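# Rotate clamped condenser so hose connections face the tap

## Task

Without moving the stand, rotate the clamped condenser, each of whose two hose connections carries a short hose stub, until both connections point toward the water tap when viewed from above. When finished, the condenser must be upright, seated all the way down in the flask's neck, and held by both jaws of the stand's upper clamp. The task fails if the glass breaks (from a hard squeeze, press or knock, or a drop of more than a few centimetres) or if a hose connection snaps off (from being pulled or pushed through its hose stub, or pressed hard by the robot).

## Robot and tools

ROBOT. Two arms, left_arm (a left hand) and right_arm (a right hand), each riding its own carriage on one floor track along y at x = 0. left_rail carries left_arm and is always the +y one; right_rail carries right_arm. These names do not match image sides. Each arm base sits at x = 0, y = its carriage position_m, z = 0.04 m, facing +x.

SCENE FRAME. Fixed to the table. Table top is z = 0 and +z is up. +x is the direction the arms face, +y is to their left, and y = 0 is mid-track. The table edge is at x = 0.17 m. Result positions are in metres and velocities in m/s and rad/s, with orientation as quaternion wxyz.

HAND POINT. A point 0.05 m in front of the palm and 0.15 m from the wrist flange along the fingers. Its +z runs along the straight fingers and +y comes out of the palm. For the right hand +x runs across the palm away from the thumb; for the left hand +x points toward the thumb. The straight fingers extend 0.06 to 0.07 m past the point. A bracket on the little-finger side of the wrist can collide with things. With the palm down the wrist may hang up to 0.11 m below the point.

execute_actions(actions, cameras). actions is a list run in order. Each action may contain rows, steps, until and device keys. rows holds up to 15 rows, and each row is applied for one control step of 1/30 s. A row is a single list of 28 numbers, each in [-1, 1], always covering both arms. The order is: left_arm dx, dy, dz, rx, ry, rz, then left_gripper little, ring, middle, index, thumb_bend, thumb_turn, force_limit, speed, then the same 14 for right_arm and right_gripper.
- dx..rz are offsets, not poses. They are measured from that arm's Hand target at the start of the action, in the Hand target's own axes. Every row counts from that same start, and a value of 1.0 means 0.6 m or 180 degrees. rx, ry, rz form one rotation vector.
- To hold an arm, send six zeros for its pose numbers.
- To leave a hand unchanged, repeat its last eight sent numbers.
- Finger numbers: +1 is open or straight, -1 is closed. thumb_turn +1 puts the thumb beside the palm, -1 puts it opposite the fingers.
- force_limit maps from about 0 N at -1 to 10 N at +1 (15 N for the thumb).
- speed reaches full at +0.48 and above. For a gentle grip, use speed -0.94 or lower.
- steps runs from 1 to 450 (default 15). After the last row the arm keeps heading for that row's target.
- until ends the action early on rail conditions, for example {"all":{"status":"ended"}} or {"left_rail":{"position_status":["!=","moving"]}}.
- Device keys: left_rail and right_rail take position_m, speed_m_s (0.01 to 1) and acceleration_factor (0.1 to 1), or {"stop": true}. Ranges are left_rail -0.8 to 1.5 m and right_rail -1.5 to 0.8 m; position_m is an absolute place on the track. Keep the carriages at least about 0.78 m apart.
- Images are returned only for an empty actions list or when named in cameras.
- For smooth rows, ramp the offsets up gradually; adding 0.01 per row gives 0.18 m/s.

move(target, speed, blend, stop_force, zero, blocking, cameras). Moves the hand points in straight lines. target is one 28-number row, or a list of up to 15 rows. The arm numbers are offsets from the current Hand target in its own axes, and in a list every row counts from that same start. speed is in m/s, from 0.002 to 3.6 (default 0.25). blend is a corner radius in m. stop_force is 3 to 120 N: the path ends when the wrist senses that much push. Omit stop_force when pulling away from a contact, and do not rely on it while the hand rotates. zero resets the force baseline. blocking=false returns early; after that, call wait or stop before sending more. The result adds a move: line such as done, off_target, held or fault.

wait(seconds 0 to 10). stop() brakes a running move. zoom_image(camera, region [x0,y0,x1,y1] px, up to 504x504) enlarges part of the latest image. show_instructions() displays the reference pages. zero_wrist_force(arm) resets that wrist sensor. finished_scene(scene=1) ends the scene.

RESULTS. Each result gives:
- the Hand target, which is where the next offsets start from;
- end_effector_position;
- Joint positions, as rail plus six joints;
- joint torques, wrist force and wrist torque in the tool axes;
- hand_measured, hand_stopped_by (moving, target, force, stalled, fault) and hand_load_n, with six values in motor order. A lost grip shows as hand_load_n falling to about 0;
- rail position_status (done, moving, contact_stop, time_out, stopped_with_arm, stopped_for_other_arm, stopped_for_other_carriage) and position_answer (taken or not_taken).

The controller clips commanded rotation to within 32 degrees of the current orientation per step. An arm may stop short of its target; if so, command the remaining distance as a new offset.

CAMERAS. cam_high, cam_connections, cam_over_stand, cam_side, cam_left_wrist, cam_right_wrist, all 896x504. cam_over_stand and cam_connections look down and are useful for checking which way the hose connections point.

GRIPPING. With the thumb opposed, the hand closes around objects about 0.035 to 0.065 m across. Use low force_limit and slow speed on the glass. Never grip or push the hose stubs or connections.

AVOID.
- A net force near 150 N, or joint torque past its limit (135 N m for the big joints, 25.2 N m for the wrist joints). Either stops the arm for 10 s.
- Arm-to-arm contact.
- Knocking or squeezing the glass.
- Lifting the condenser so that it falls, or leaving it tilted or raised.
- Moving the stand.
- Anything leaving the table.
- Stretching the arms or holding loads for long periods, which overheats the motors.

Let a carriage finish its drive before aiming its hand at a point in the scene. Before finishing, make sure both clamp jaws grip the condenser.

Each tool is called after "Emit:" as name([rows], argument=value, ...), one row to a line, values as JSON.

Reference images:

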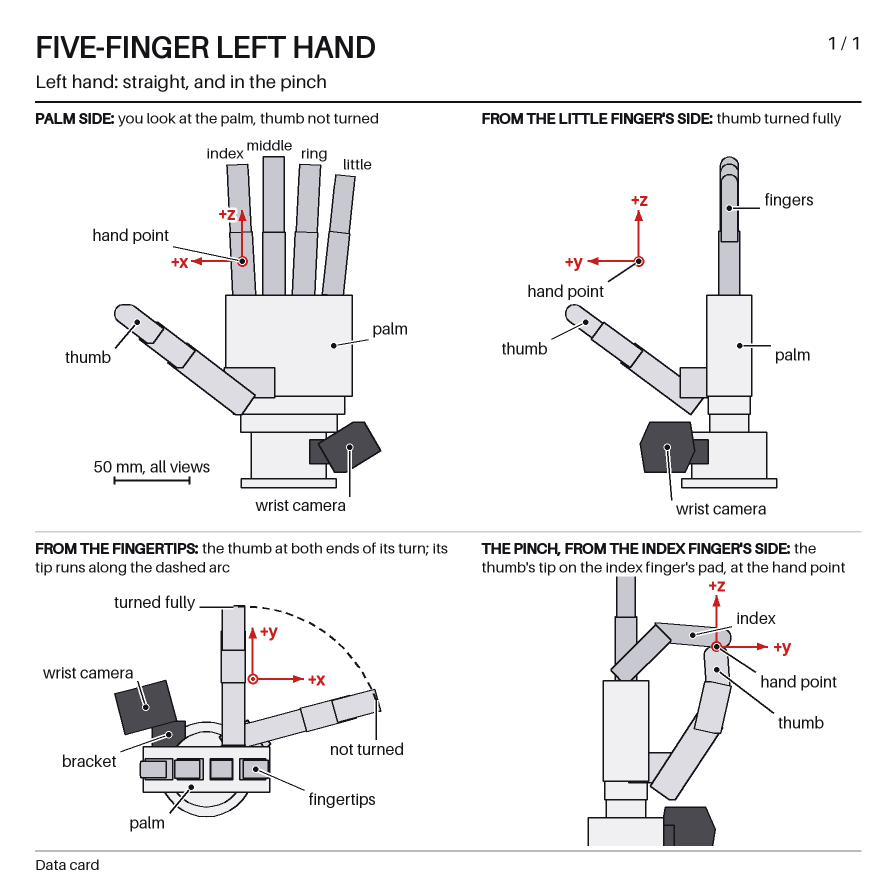

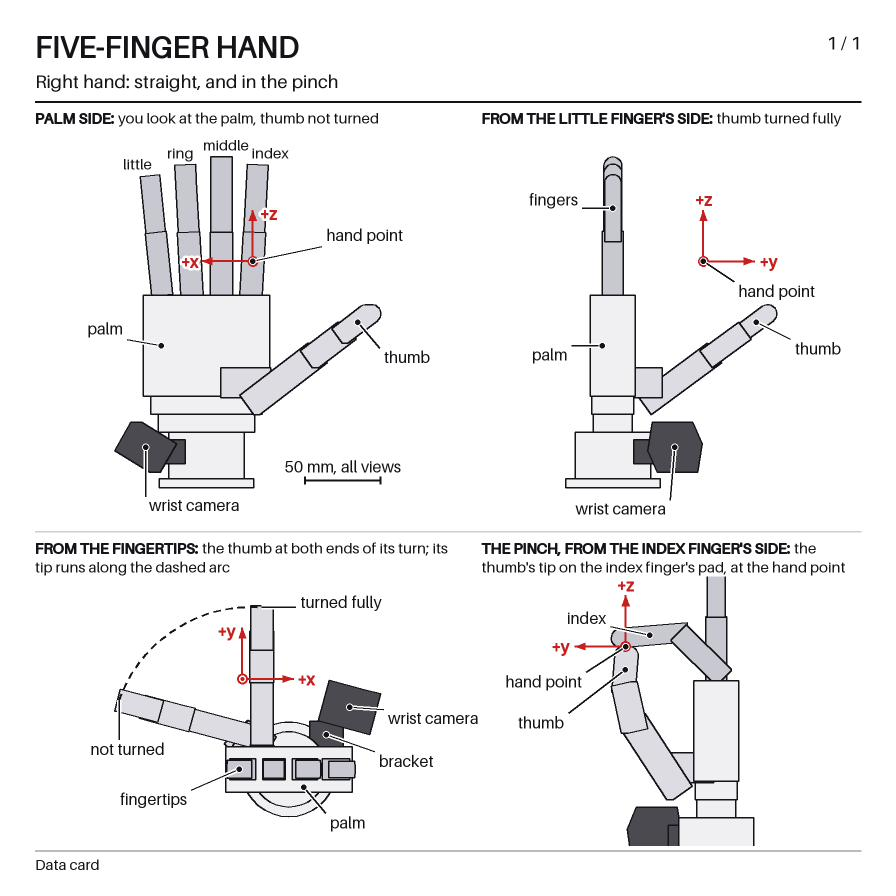

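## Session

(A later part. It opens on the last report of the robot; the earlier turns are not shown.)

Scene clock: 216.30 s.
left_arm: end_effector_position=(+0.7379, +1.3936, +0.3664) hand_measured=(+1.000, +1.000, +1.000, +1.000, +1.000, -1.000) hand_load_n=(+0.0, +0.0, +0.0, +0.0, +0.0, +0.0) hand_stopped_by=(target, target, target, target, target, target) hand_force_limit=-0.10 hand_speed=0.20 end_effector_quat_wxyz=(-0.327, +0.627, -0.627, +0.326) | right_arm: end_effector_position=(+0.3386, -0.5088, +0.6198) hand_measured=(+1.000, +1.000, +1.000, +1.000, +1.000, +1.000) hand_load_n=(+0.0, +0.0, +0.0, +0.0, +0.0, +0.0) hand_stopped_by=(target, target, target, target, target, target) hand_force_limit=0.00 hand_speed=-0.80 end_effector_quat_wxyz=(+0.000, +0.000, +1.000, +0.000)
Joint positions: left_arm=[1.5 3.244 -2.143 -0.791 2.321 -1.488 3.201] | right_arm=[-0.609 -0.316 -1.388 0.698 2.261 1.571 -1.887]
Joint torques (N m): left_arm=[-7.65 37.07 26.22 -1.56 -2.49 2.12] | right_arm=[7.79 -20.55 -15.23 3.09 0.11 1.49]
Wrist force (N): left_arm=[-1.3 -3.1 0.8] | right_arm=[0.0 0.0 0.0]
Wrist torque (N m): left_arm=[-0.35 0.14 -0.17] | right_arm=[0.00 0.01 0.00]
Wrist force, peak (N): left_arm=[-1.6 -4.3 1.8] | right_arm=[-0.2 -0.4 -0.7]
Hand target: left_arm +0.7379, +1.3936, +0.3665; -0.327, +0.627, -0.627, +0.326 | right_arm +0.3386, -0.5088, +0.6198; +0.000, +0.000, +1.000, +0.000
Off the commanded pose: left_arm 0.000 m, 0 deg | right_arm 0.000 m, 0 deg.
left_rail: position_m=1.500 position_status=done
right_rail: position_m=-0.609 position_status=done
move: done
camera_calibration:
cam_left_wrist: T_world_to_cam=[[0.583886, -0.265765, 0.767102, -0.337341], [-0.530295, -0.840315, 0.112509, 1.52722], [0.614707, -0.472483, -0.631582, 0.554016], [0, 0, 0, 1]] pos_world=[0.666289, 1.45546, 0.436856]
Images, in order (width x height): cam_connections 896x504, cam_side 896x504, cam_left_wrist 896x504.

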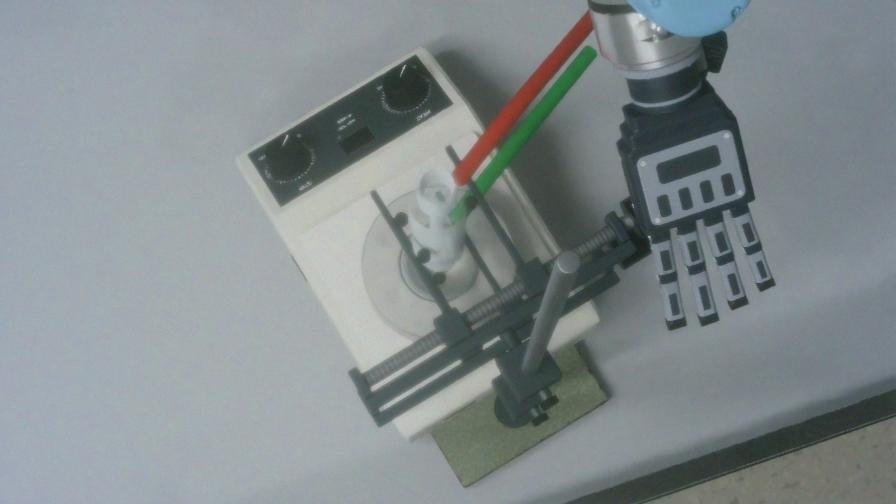

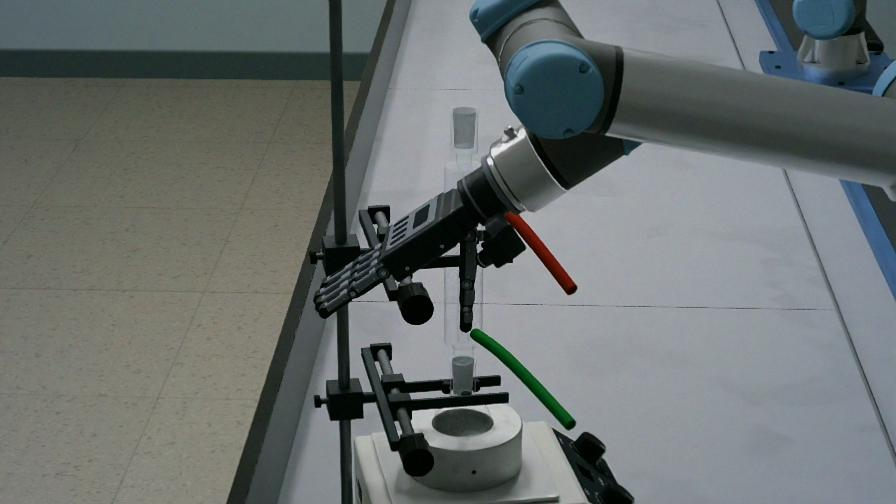

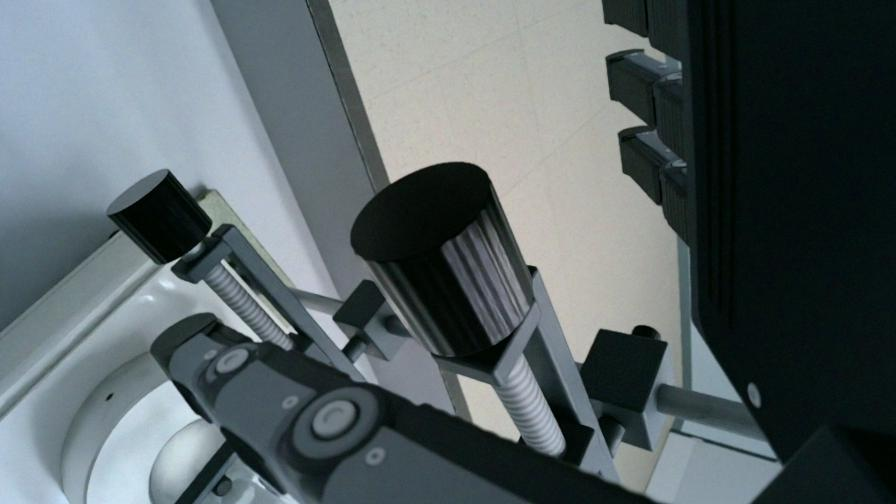

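Emit:
execute_actions(actions=[], cameras=["cam_over_stand", "cam_side"])

Emit:
zoom_image(camera="cam_over_stand", region=[300, 150, 520, 350])

Emit:
zoom_image(camera="cam_side", region=[380, 100, 640, 440])

Scene clock: 220.20 s.
left_arm: end_effector_position=(+0.7379, +1.3936, +0.3664) hand_measured=(+1.000, +1.000, +1.000, +1.000, +1.000, -1.000) hand_load_n=(+0.0, +0.0, +0.0, +0.0, +0.0, +0.0) hand_stopped_by=(target, target, target, target, target, target) hand_force_limit=-0.10 hand_speed=0.20 end_effector_quat_wxyz=(-0.327, +0.627, -0.627, +0.326) | right_arm: end_effector_position=(+0.3386, -0.5088, +0.6198) hand_measured=(+1.000, +1.000, +1.000, +1.000, +1.000, +1.000) hand_load_n=(+0.0, +0.5, +0.0, +0.0, +0.0, +0.0) hand_stopped_by=(target, target, target, target, target, target) hand_force_limit=0.00 hand_speed=-0.80 end_effector_quat_wxyz=(+0.000, +0.000, +1.000, +0.000)
Joint positions: left_arm=[1.5 3.244 -2.143 -0.791 2.321 -1.488 3.201] | right_arm=[-0.609 -0.316 -1.388 0.698 2.261 1.571 -1.887]
Joint velocities: within noise
Joint torques (N m): left_arm=[-8.09 34.98 28.24 -1.49 -2.39 2.05] | right_arm=[7.83 -20.27 -15.13 3.07 0.12 1.54]
Wrist force (N): left_arm=[-1.2 -3.0 1.1] | right_arm=[0.0 0.2 -0.4]
Wrist torque (N m): left_arm=[-0.35 0.15 -0.17] | right_arm=[0.05 0.02 0.01]
Wrist force, peak (N): left_arm=[-1.3 -3.1 1.2] | right_arm=[-0.5 -0.2 -0.7]
Hand target: left_arm +0.7379, +1.3936, +0.3665; -0.327, +0.627, -0.627, +0.326 | right_arm +0.3386, -0.5088, +0.6198; +0.000, +0.000, +1.000, +0.000
Off the commanded pose: left_arm 0.000 m, 0 deg | right_arm 0.000 m, 0 deg.
left_rail: position_m=1.500 position_status=done
right_rail: position_m=-0.609 position_status=done
Images, in order (width x height): cam_over_stand 896x504, cam_side 896x504.

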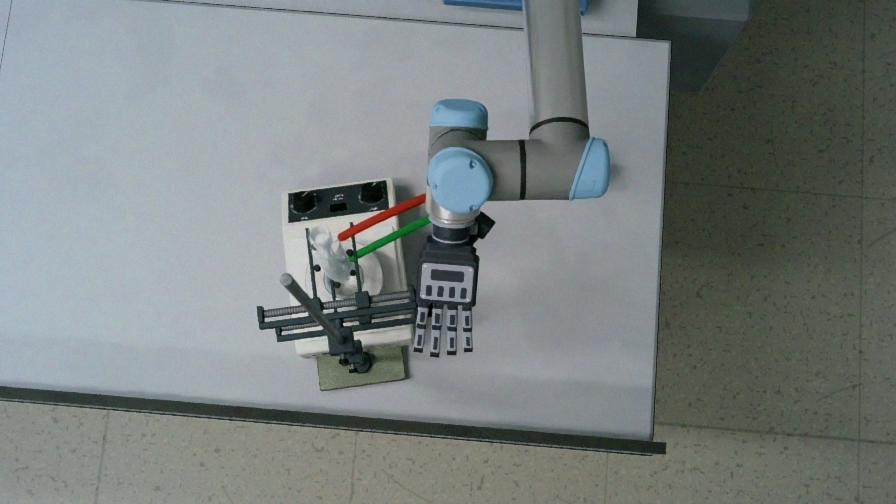

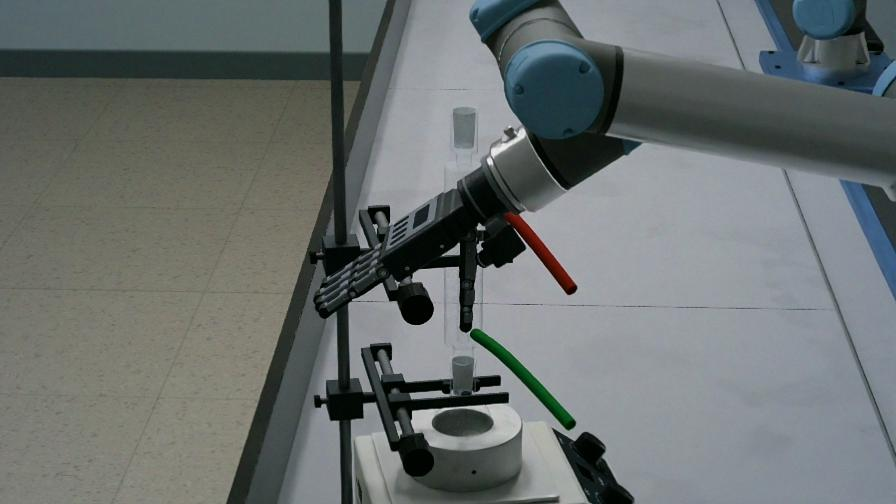

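Scaled by 2.291 from the camera's 896x504 image, which has a finer 1280x720 frame.

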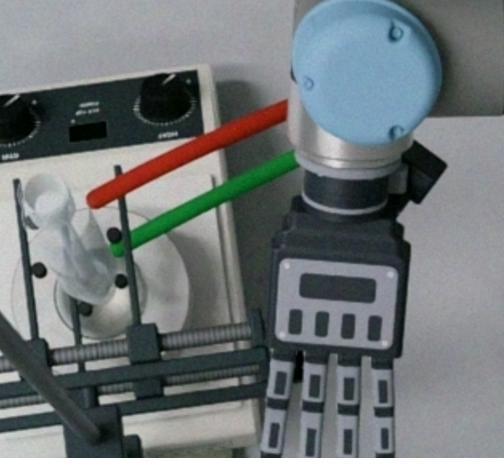

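Scaled by 1.482 from the camera's 896x504 image, which has a finer 1280x720 frame.

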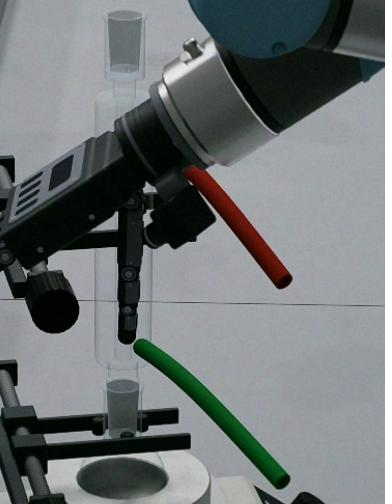

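Emit:
move([
  [0,0.0042,0.0004,-0.0444,0,0, 1,1,1,1,1,-1,-0.1,0.2, 0,0,0,0,0,0,1,1,1,1,1,1,0,-0.8],
], speed=0.2)

Emit:
execute_actions([
  {"rows": [[0,0,0,0,0,0, 1,1,0.2,0.2,0.6,-1,-0.1,-0.1, 0,0,0,0,0,0,1,1,1,1,1,1,0,-0.8]], "steps": 22},
  {"rows": [[0,0,0,0,0,0, 1,1,-0.5,-0.5,-0.1,-1,-0.1,-0.88, 0,0,0,0,0,0,1,1,1,1,1,1,0,-0.8]], "steps": 65},
], cameras=["cam_left_wrist", "cam_side"])

Scene clock: 225.17 s.
left_arm: end_effector_position=(+0.7366, +1.3936, +0.3642) hand_measured=(+1.000, +1.000, +1.000, +1.000, +1.000, -1.000) hand_load_n=(-0.5, +0.0, +0.0, +0.0, +0.0, +0.0) hand_stopped_by=(target, target, target, target, target, target) hand_force_limit=-0.10 hand_speed=0.20 end_effector_quat_wxyz=(-0.283, +0.648, -0.648, +0.282) | right_arm: end_effector_position=(+0.3386, -0.5088, +0.6198) hand_measured=(+1.000, +1.000, +1.000, +1.000, +1.000, +1.000) hand_load_n=(+0.0, +0.0, +0.0, +0.0, +0.0, +0.0) hand_stopped_by=(target, target, target, target, target, target) hand_force_limit=0.00 hand_speed=-0.80 end_effector_quat_wxyz=(+0.000, +0.000, +1.000, +0.000)
Joint positions: left_arm=[1.5 3.239 -2.299 -0.499 2.047 -1.5 3.209] | right_arm=[-0.609 -0.316 -1.388 0.698 2.261 1.571 -1.887]
Joint torques (N m): left_arm=[-7.66 40.49 26.34 -2.21 -2.46 2.11] | right_arm=[7.74 -20.19 -15.31 3.12 0.01 1.48]
Wrist force (N): left_arm=[-1.1 -2.7 0.8] | right_arm=[0.0 0.0 -0.4]
Wrist torque (N m): left_arm=[-0.30 0.14 -0.17] | right_arm=[0.02 0.01 0.00]
Wrist force, peak (N): left_arm=[-1.2 -3.2 1.2] | right_arm=[-0.3 0.0 -0.7]
Hand target: left_arm +0.7367, +1.3936, +0.3643; -0.283, +0.648, -0.648, +0.282 | right_arm +0.3386, -0.5088, +0.6198; +0.000, +0.000, +1.000, +0.000
Off the commanded pose: left_arm 0.000 m, 0 deg | right_arm 0.000 m, 0 deg.
left_rail: position_m=1.500 position_status=done
right_rail: position_m=-0.609 position_status=done
move: done

Scene clock: 228.27 s.
left_arm: end_effector_position=(+0.7367, +1.3936, +0.3642) hand_measured=(+1.000, +1.000, -0.076, -0.020, +0.440, -1.000) hand_load_n=(+0.0, +0.0, +6.0, +7.0, +6.5, +0.5) hand_stopped_by=(target, target, force, force, force, target) hand_force_limit=-0.10 hand_speed=-0.88 end_effector_quat_wxyz=(-0.283, +0.648, -0.648, +0.282) | right_arm: end_effector_position=(+0.3386, -0.5088, +0.6198) hand_measured=(+1.000, +1.000, +1.000, +1.000, +1.000, +1.000) hand_load_n=(+0.0, +0.0, +0.0, +0.0, +0.0, +0.0) hand_stopped_by=(target, target, target, target, target, target) hand_force_limit=0.00 hand_speed=-0.80 end_effector_quat_wxyz=(+0.000, +0.000, +1.000, +0.000)
Joint positions: left_arm=[1.5 3.239 -2.3 -0.498 2.046 -1.5 3.209] | right_arm=[-0.609 -0.316 -1.388 0.698 2.261 1.571 -1.887]
Joint torques (N m): left_arm=[-7.85 64.59 26.11 -3.9 -2.15 2.13] | right_arm=[7.43 -19.93 -14.92 3.11 0.06 1.48]
Wrist force (N): left_arm=[-0.4 -4.8 9.9] | right_arm=[0.0 -0.2 -0.3]
Wrist torque (N m): left_arm=[-0.30 0.18 -0.23] | right_arm=[-0.01 0.01 -0.01]
Wrist force, peak (N): left_arm=[0.2 -8.0 11.9] | right_arm=[-0.3 0.4 -0.6]
Hand target: left_arm +0.7367, +1.3936, +0.3643; -0.283, +0.648, -0.648, +0.282 | right_arm +0.3386, -0.5088, +0.6198; +0.000, +0.000, +1.000, +0.000
Off the commanded pose: left_arm 0.000 m, 0 deg | right_arm 0.000 m, 0 deg.
left_rail: position_m=1.500 position_status=done
right_rail: position_m=-0.609 position_status=done
camera_calibration:
cam_left_wrist: T_world_to_cam=[[0.685088, -0.265626, 0.678305, -0.37732], [-0.509295, -0.84041, 0.185281, 1.48498], [0.520839, -0.472391, -0.711037, 0.651345], [0, 0, 0, 1]] pos_world=[0.675545, 1.45546, 0.44393]
Images, in order (width x height): cam_side 896x504, cam_left_wrist 896x504.

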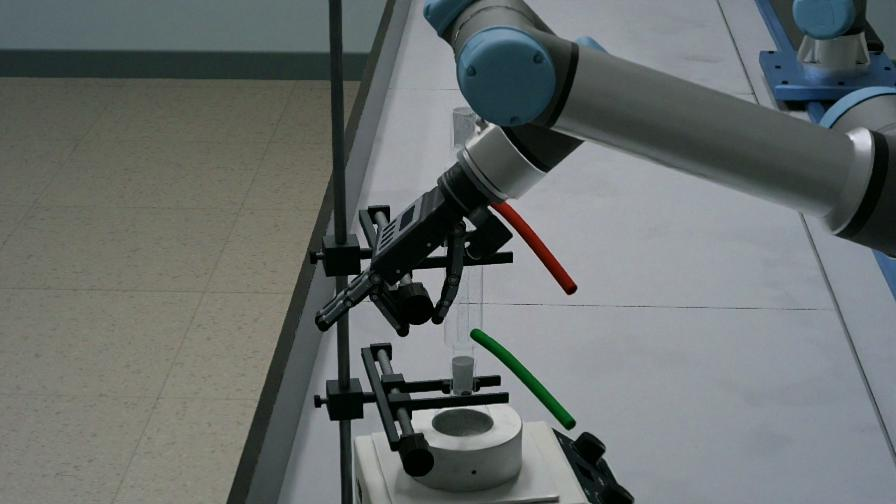

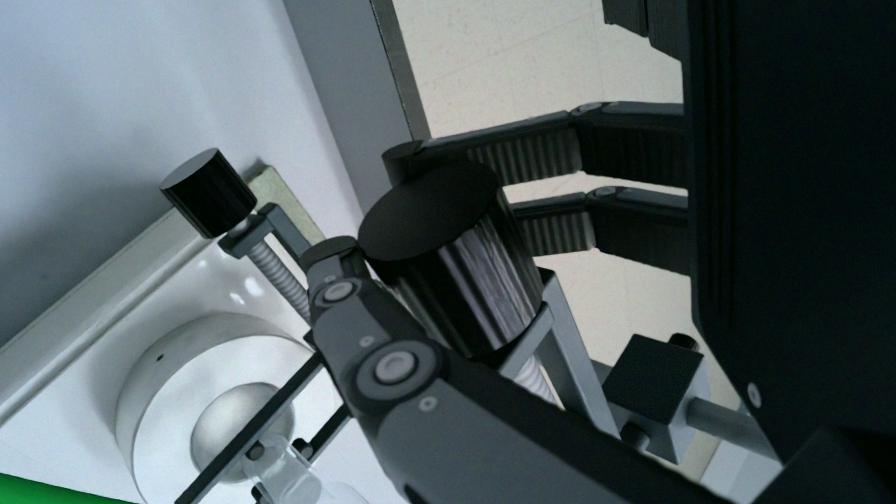

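Emit:
move(target=[0,-0.0027,-0.0030,0.1944,0,0, 1,1,-0.5,-0.5,-0.1,-1,-0.1,-0.88, 0,0,0,0,0,0,1,1,1,1,1,1,0,-0.8], speed=0.2, cameras=["cam_left_wrist", "cam_side", "cam_connections"])

Emit:
zoom_image(camera="cam_connections", region=[390, 150, 530, 320])

Scene clock: 230.93 s.
left_arm: end_effector_position=(+0.7364, +1.3936, +0.3667) hand_measured=(+1.000, +1.000, -0.076, -0.020, +0.440, -1.000) hand_load_n=(+0.0, +0.0, +0.5, +5.5, +4.0, +0.5) hand_stopped_by=(target, target, force, force, force, target) hand_force_limit=-0.10 hand_speed=-0.88 end_effector_quat_wxyz=(-0.464, +0.533, -0.534, +0.464) | right_arm: end_effector_position=(+0.3386, -0.5088, +0.6198) hand_measured=(+1.000, +1.000, +1.000, +1.000, +1.000, +1.000) hand_load_n=(+0.0, +0.0, +0.0, +0.0, +0.0, +0.0) hand_stopped_by=(target, target, target, target, target, target) hand_force_limit=0.00 hand_speed=-0.80 end_effector_quat_wxyz=(+0.000, +0.000, +1.000, +0.000)
Joint positions: left_arm=[1.5 3.259 -1.833 -1.445 3.138 -1.455 3.159] | right_arm=[-0.609 -0.316 -1.388 0.698 2.261 1.571 -1.887]
Joint torques (N m): left_arm=[10.93 50.15 14.86 3.31 2.95 -2.28] | right_arm=[7.3 -20.15 -15.48 3.12 0.09 1.48]
Wrist force (N): left_arm=[-2.6 3.1 6.2] | right_arm=[-0.4 -0.1 -0.1]
Wrist torque (N m): left_arm=[-0.19 0.09 -0.25] | right_arm=[-0.01 0.08 -0.03]
Wrist force, peak (N): left_arm=[-5.4 11.7 29.4] | right_arm=[-0.3 -0.1 -0.9]
Hand target: left_arm +0.7364, +1.3936, +0.3667; -0.465, +0.533, -0.534, +0.464 | right_arm +0.3386, -0.5088, +0.6198; +0.000, +0.000, +1.000, +0.000
Off the commanded pose: left_arm 0.000 m, 0 deg | right_arm 0.000 m, 0 deg.
left_rail: position_m=1.500 position_status=done
right_rail: position_m=-0.609 position_status=done
move: done
camera_calibration:
cam_left_wrist: T_world_to_cam=[[0.172176, -0.266115, 0.94844, -0.099489], [-0.524092, -0.839985, -0.140543, 1.61414], [0.834076, -0.472872, -0.284094, 0.266625], [0, 0, 0, 1]] pos_world=[0.640703, 1.45546, 0.396962]
Images, in order (width x height): cam_connections 896x504, cam_side 896x504, cam_left_wrist 896x504.

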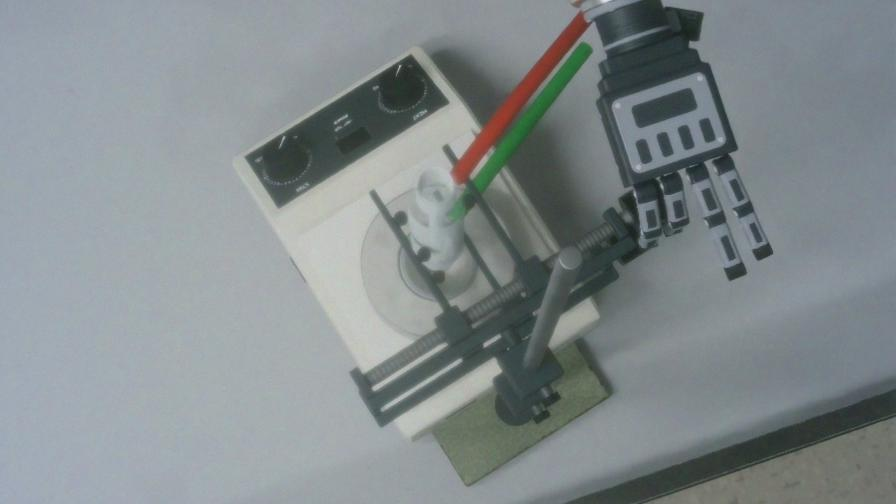

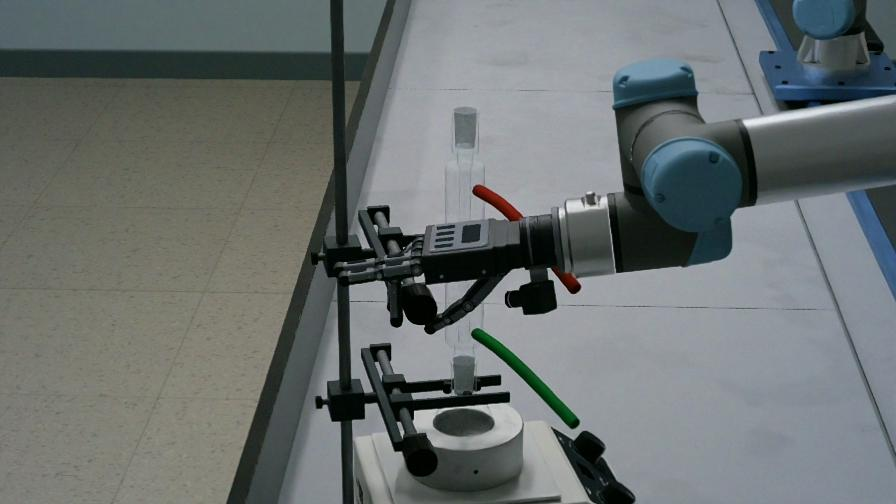

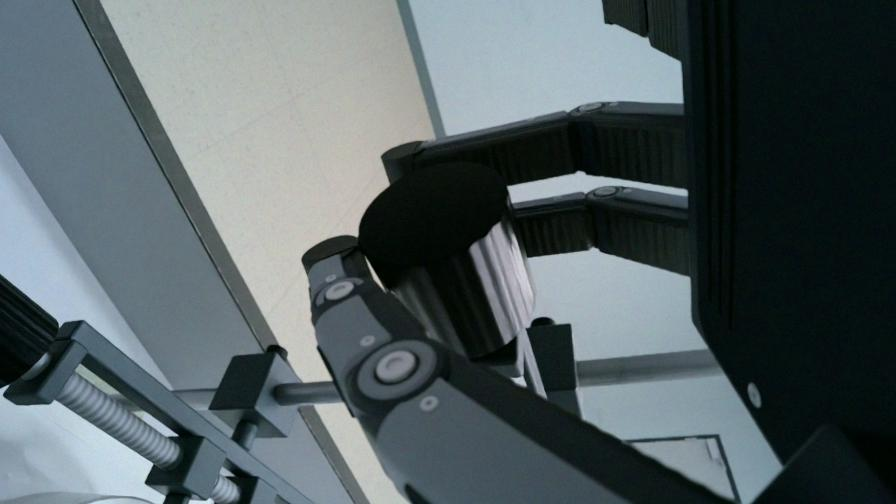

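Scaled by 2.965 from the camera's 896x504 image, which has a finer 1280x720 frame.

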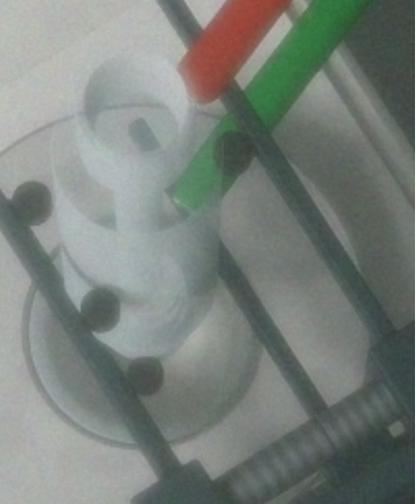

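Emit:
execute_actions([
  {"rows": [[0,0,0,0,0,0, 1,1,0.2,0.2,0.65,-1,-0.1,-0.4, 0,0,0,0,0,0,1,1,1,1,1,1,0,-0.8]], "steps": 20},
], cameras=["cam_left_wrist", "cam_side", "cam_connections", "cam_over_stand"])

Emit:
zoom_image(camera="cam_left_wrist", region=[320, 100, 580, 400])

Emit:
move(target=[0,0.0027,-0.0001,-0.1944,0,0, 1,1,0.2,0.2,0.65,-1,-0.1,-0.4, 0,0,0,0,0,0,1,1,1,1,1,1,0,-0.8], speed=0.25, cameras=["cam_left_wrist", "cam_side", "cam_connections"])

Emit:
zoom_image(camera="cam_left_wrist", region=[320, 100, 580, 400])

Scene clock: 233.73 s.
left_arm: end_effector_position=(+0.7364, +1.3936, +0.3667) hand_measured=(+1.000, +1.000, +0.200, +0.200, +0.650, -1.000) hand_load_n=(+0.0, +0.0, +0.0, +0.0, +0.0, +0.0) hand_stopped_by=(target, target, target, target, target, target) hand_force_limit=-0.10 hand_speed=-0.40 end_effector_quat_wxyz=(-0.465, +0.533, -0.534, +0.464) | right_arm: end_effector_position=(+0.3386, -0.5088, +0.6198) hand_measured=(+1.000, +1.000, +1.000, +1.000, +1.000, +1.000) hand_load_n=(+0.0, +0.0, +0.0, +0.0, +0.0, +0.0) hand_stopped_by=(target, target, target, target, target, target) hand_force_limit=0.00 hand_speed=-0.80 end_effector_quat_wxyz=(+0.000, +0.000, +1.000, +0.000)
Joint positions: left_arm=[1.5 3.259 -1.833 -1.445 3.138 -1.455 3.159] | right_arm=[-0.609 -0.316 -1.388 0.698 2.261 1.571 -1.887]
Joint torques (N m): left_arm=[10.57 27.83 12.27 -0.03 0.28 -1.53] | right_arm=[7.61 -20.23 -15.3 3.22 0.1 1.47]
Wrist force (N): left_arm=[-1.7 -2.3 2.3] | right_arm=[0.1 0.0 -0.1]
Wrist torque (N m): left_arm=[-0.23 0.18 -0.17] | right_arm=[0.00 -0.01 0.00]
Wrist force, peak (N): left_arm=[-2.5 2.9 6.2] | right_arm=[-0.2 -0.3 -0.6]
Hand target: left_arm +0.7364, +1.3936, +0.3667; -0.465, +0.533, -0.534, +0.464 | right_arm +0.3386, -0.5088, +0.6198; +0.000, +0.000, +1.000, +0.000
Off the commanded pose: left_arm 0.000 m, 0 deg | right_arm 0.000 m, 0 deg.
left_rail: position_m=1.500 position_status=done
right_rail: position_m=-0.609 position_status=done
camera_calibration:
cam_left_wrist: T_world_to_cam=[[0.171953, -0.266082, 0.948489, -0.0994138], [-0.524153, -0.839937, -0.140605, 1.61413], [0.834084, -0.472976, -0.283898, 0.266692], [0, 0, 0, 1]] pos_world=[0.640703, 1.45546, 0.396962]
Images, in order (width x height): cam_connections 896x504, cam_over_stand 896x504, cam_side 896x504, cam_left_wrist 896x504.

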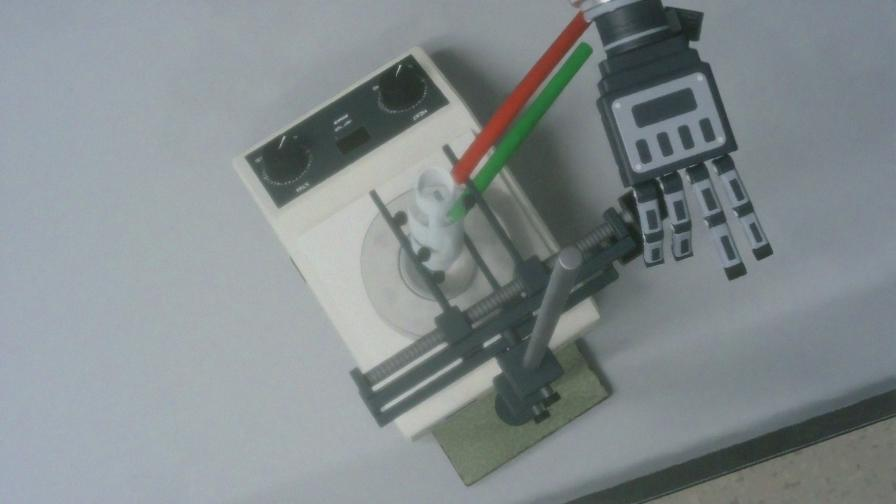

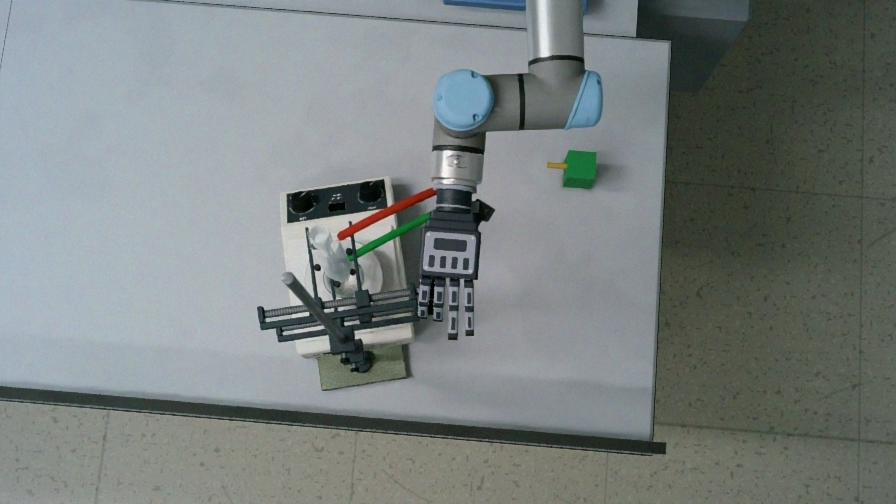

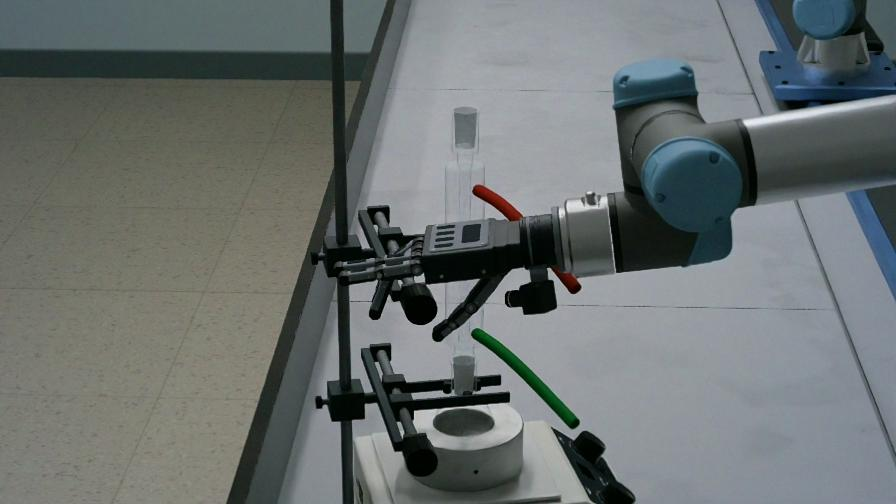

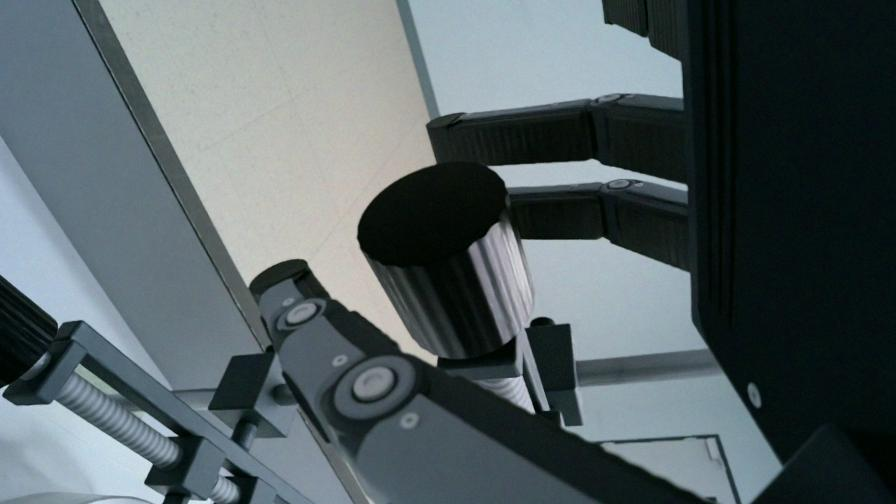

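Scaled by 1.680 from the camera's 896x504 image, which has a finer 1280x720 frame.

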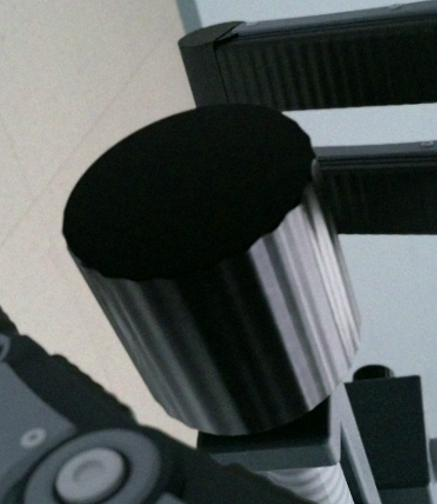

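Scene clock: 235.97 s.
left_arm: end_effector_position=(+0.7361, +1.3936, +0.3650) hand_measured=(+1.000, +1.000, +0.200, +0.200, +0.650, -1.000) hand_load_n=(+0.0, +0.0, +0.0, +0.0, +0.0, +0.0) hand_stopped_by=(target, target, target, target, target, target) hand_force_limit=-0.10 hand_speed=-0.40 end_effector_quat_wxyz=(-0.283, +0.648, -0.648, +0.282) | right_arm: end_effector_position=(+0.3386, -0.5088, +0.6198) hand_measured=(+1.000, +1.000, +1.000, +1.000, +1.000, +1.000) hand_load_n=(+0.0, +0.0, +0.0, +0.0, +0.0, +0.0) hand_stopped_by=(target, target, target, target, target, target) hand_force_limit=0.00 hand_speed=-0.80 end_effector_quat_wxyz=(+0.000, +0.000, +1.000, +0.000)
Joint positions: left_arm=[1.5 3.239 -2.298 -0.499 2.045 -1.5 3.209] | right_arm=[-0.609 -0.316 -1.388 0.698 2.261 1.571 -1.887]
Joint torques (N m): left_arm=[-8.47 39.31 29.6 -1.6 -2.52 2.12] | right_arm=[7.61 -20.12 -14.77 3.19 0.06 1.46]
Wrist force (N): left_arm=[-1.3 -1.7 0.8] | right_arm=[-0.1 -0.1 0.0]
Wrist torque (N m): left_arm=[-0.14 0.16 -0.21] | right_arm=[-0.02 0.02 -0.01]
Wrist force, peak (N): left_arm=[-1.7 -2.5 2.2] | right_arm=[-0.2 -0.2 -0.7]
Hand target: left_arm +0.7362, +1.3936, +0.3651; -0.283, +0.648, -0.648, +0.282 | right_arm +0.3386, -0.5088, +0.6198; +0.000, +0.000, +1.000, +0.000
Off the commanded pose: left_arm 0.000 m, 0 deg | right_arm 0.000 m, 0 deg.
left_rail: position_m=1.500 position_status=done
right_rail: position_m=-0.609 position_status=done
move: done
camera_calibration:
cam_left_wrist: T_world_to_cam=[[0.684911, -0.265647, 0.678475, -0.377378], [-0.509347, -0.840413, 0.185127, 1.48463], [0.52102, -0.472374, -0.710915, 0.652026], [0, 0, 0, 1]] pos_world=[0.674945, 1.45546, 0.44473]
Images, in order (width x height): cam_connections 896x504, cam_side 896x504, cam_left_wrist 896x504.

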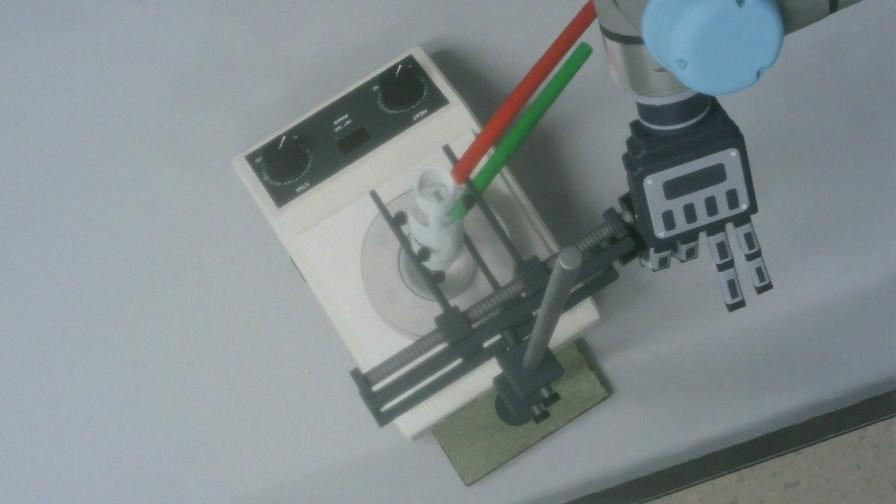

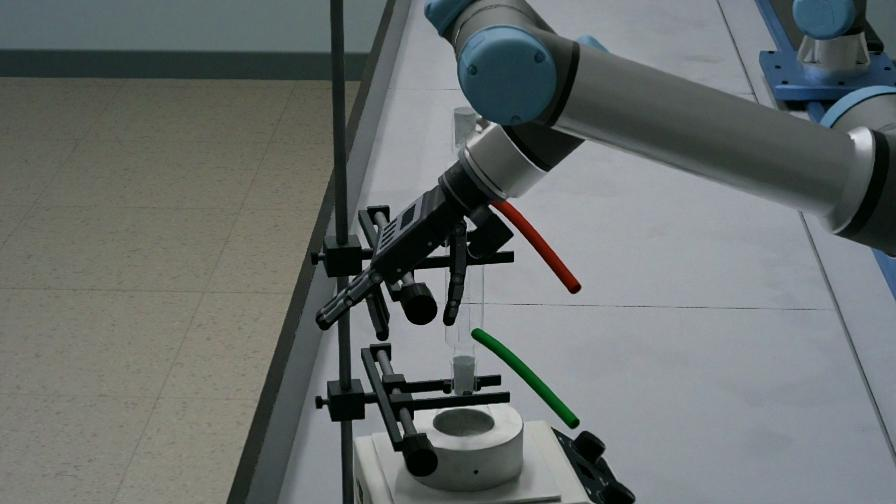

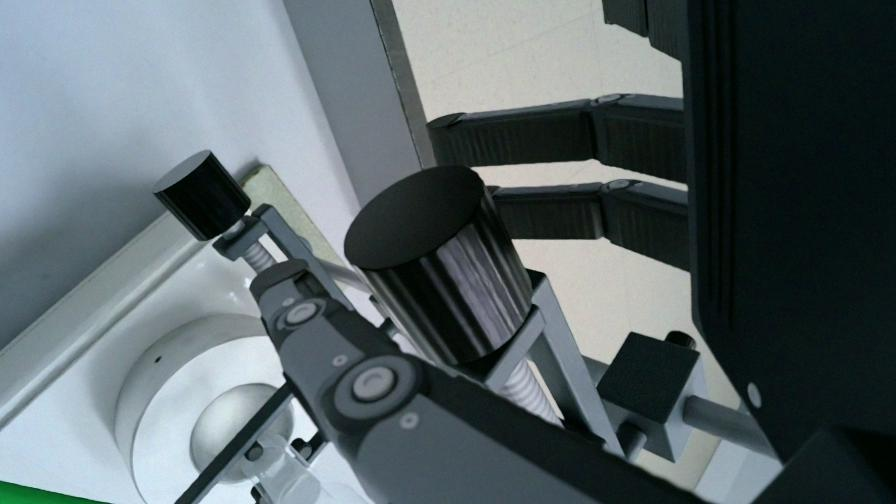

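Scaled by 1.680 from the camera's 896x504 image, which has a finer 1280x720 frame.

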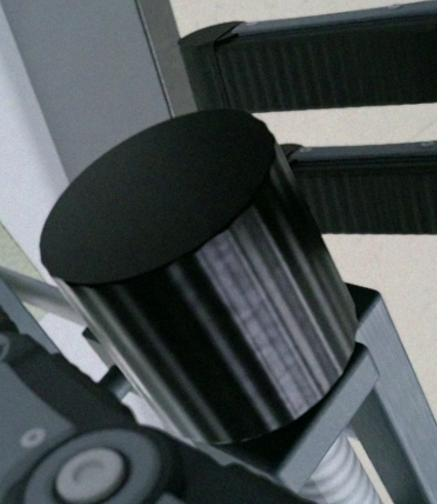

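Emit:
move([
  [0,0,0,0,0,0, 1,1,0.6,0.6,0.9,-1,-0.1,0.2, 0,0,0,0,0,0,1,1,1,1,1,1,0,-0.8],
  [-0.0047,0.0020,-0.0072,-0.0062,-0.0496,-0.0470, 1,1,0.6,0.6,0.9,-1,-0.1,0.2, 0,0,0,0,0,0,1,1,1,1,1,1,0,-0.8],
], speed=0.15, cameras=["cam_left_wrist", "cam_side", "cam_connections", "cam_over_stand"])

Emit:
zoom_image(camera="cam_left_wrist", region=[320, 100, 580, 400])

Emit:
zoom_image(camera="cam_over_stand", region=[240, 180, 480, 400])

Scene clock: 242.83 s.
left_arm: end_effector_position=(+0.7322, +1.3964, +0.3671) hand_measured=(+1.000, +1.000, +0.600, +0.600, +0.900, -1.000) hand_load_n=(+0.0, +0.0, +0.0, +0.0, +0.0, +0.0) hand_stopped_by=(target, target, target, target, target, target) hand_force_limit=-0.10 hand_speed=0.20 end_effector_quat_wxyz=(-0.304, +0.717, -0.578, +0.244) | right_arm: end_effector_position=(+0.3386, -0.5088, +0.6198) hand_measured=(+1.000, +1.000, +1.000, +1.000, +1.000, +1.000) hand_load_n=(+0.5, +0.0, +0.0, -0.5, +0.0, +0.0) hand_stopped_by=(target, target, target, target, target, target) hand_force_limit=0.00 hand_speed=-0.80 end_effector_quat_wxyz=(+0.000, +0.000, +1.000, +0.000)
Joint positions: left_arm=[1.5 3.193 -2.317 -0.456 1.998 -1.689 3.029] | right_arm=[-0.609 -0.316 -1.388 0.698 2.261 1.571 -1.887]
Joint torques (N m): left_arm=[-8.18 40.28 26.44 -2.01 -2.63 -2.23] | right_arm=[7.34 -20.28 -15.04 3.09 0.01 1.46]
Wrist force (N): left_arm=[-1.2 -1.6 1.1] | right_arm=[-0.1 0.2 -0.3]
Wrist torque (N m): left_arm=[-0.15 0.15 -0.12] | right_arm=[0.04 0.03 0.00]
Wrist force, peak (N): left_arm=[-1.4 -1.8 1.1] | right_arm=[-0.4 -0.4 -0.7]
Hand target: left_arm +0.7322, +1.3964, +0.3671; -0.304, +0.717, -0.578, +0.244 | right_arm +0.3386, -0.5088, +0.6198; +0.000, +0.000, +1.000, +0.000
Off the commanded pose: left_arm 0.000 m, 0 deg | right_arm 0.000 m, 0 deg.
left_rail: position_m=1.500 position_status=done
right_rail: position_m=-0.609 position_status=done
move: done
camera_calibration:
cam_left_wrist: T_world_to_cam=[[0.73852, -0.11113, 0.66501, -0.625474], [-0.315182, -0.928823, 0.194805, 1.46235], [0.596028, -0.353467, -0.72098, 0.439638], [0, 0, 0, 1]] pos_world=[0.660796, 1.44416, 0.448042]
Images, in order (width x height): cam_connections 896x504, cam_over_stand 896x504, cam_side 896x504, cam_left_wrist 896x504.

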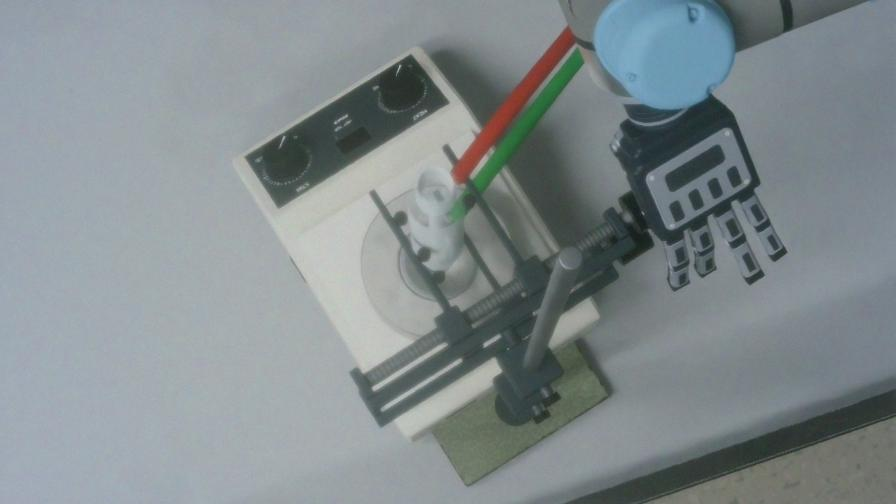

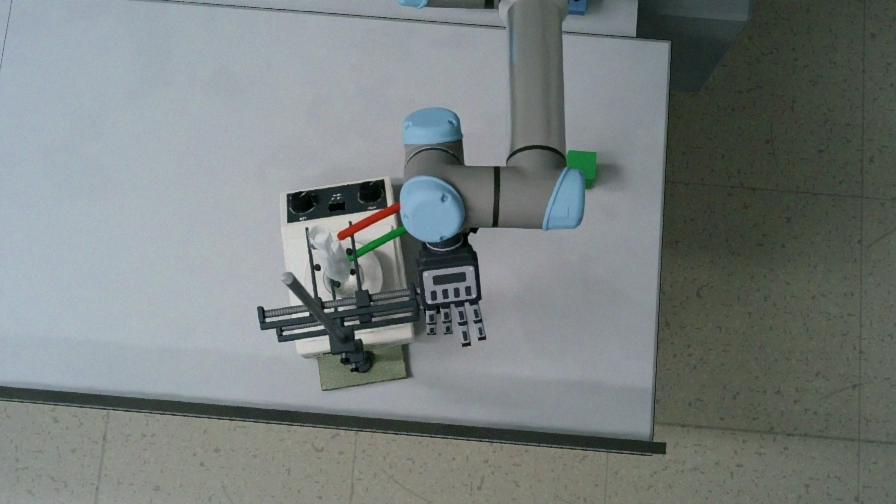

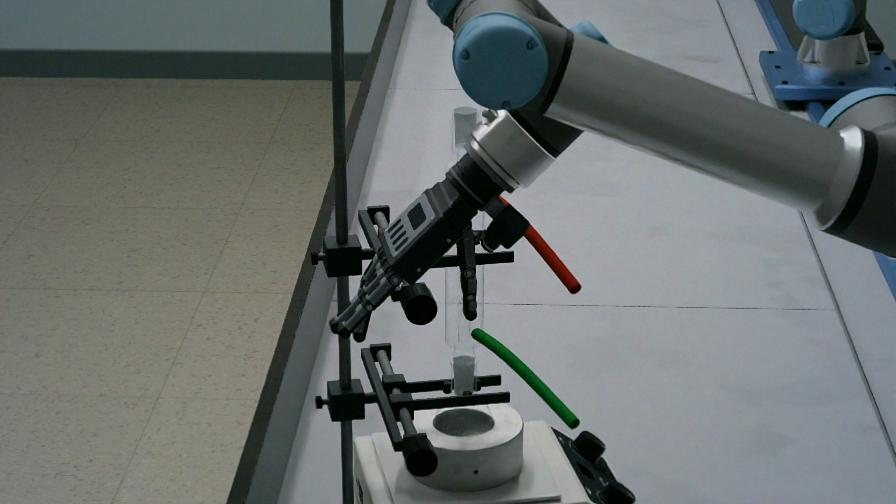

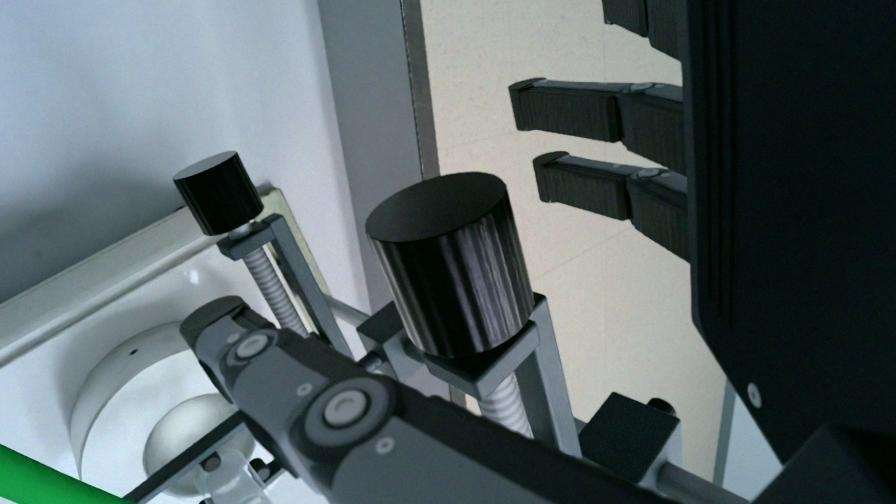

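Scaled by 1.680 from the camera's 896x504 image, which has a finer 1280x720 frame.

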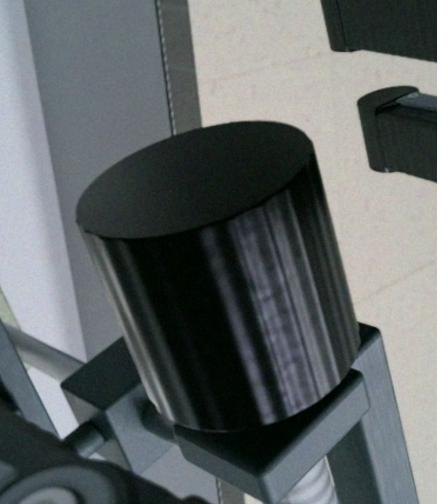

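Scaled by 2.100 from the camera's 896x504 image, which has a finer 1280x720 frame.

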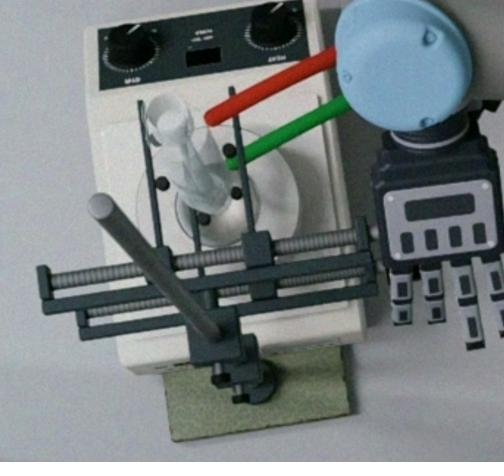

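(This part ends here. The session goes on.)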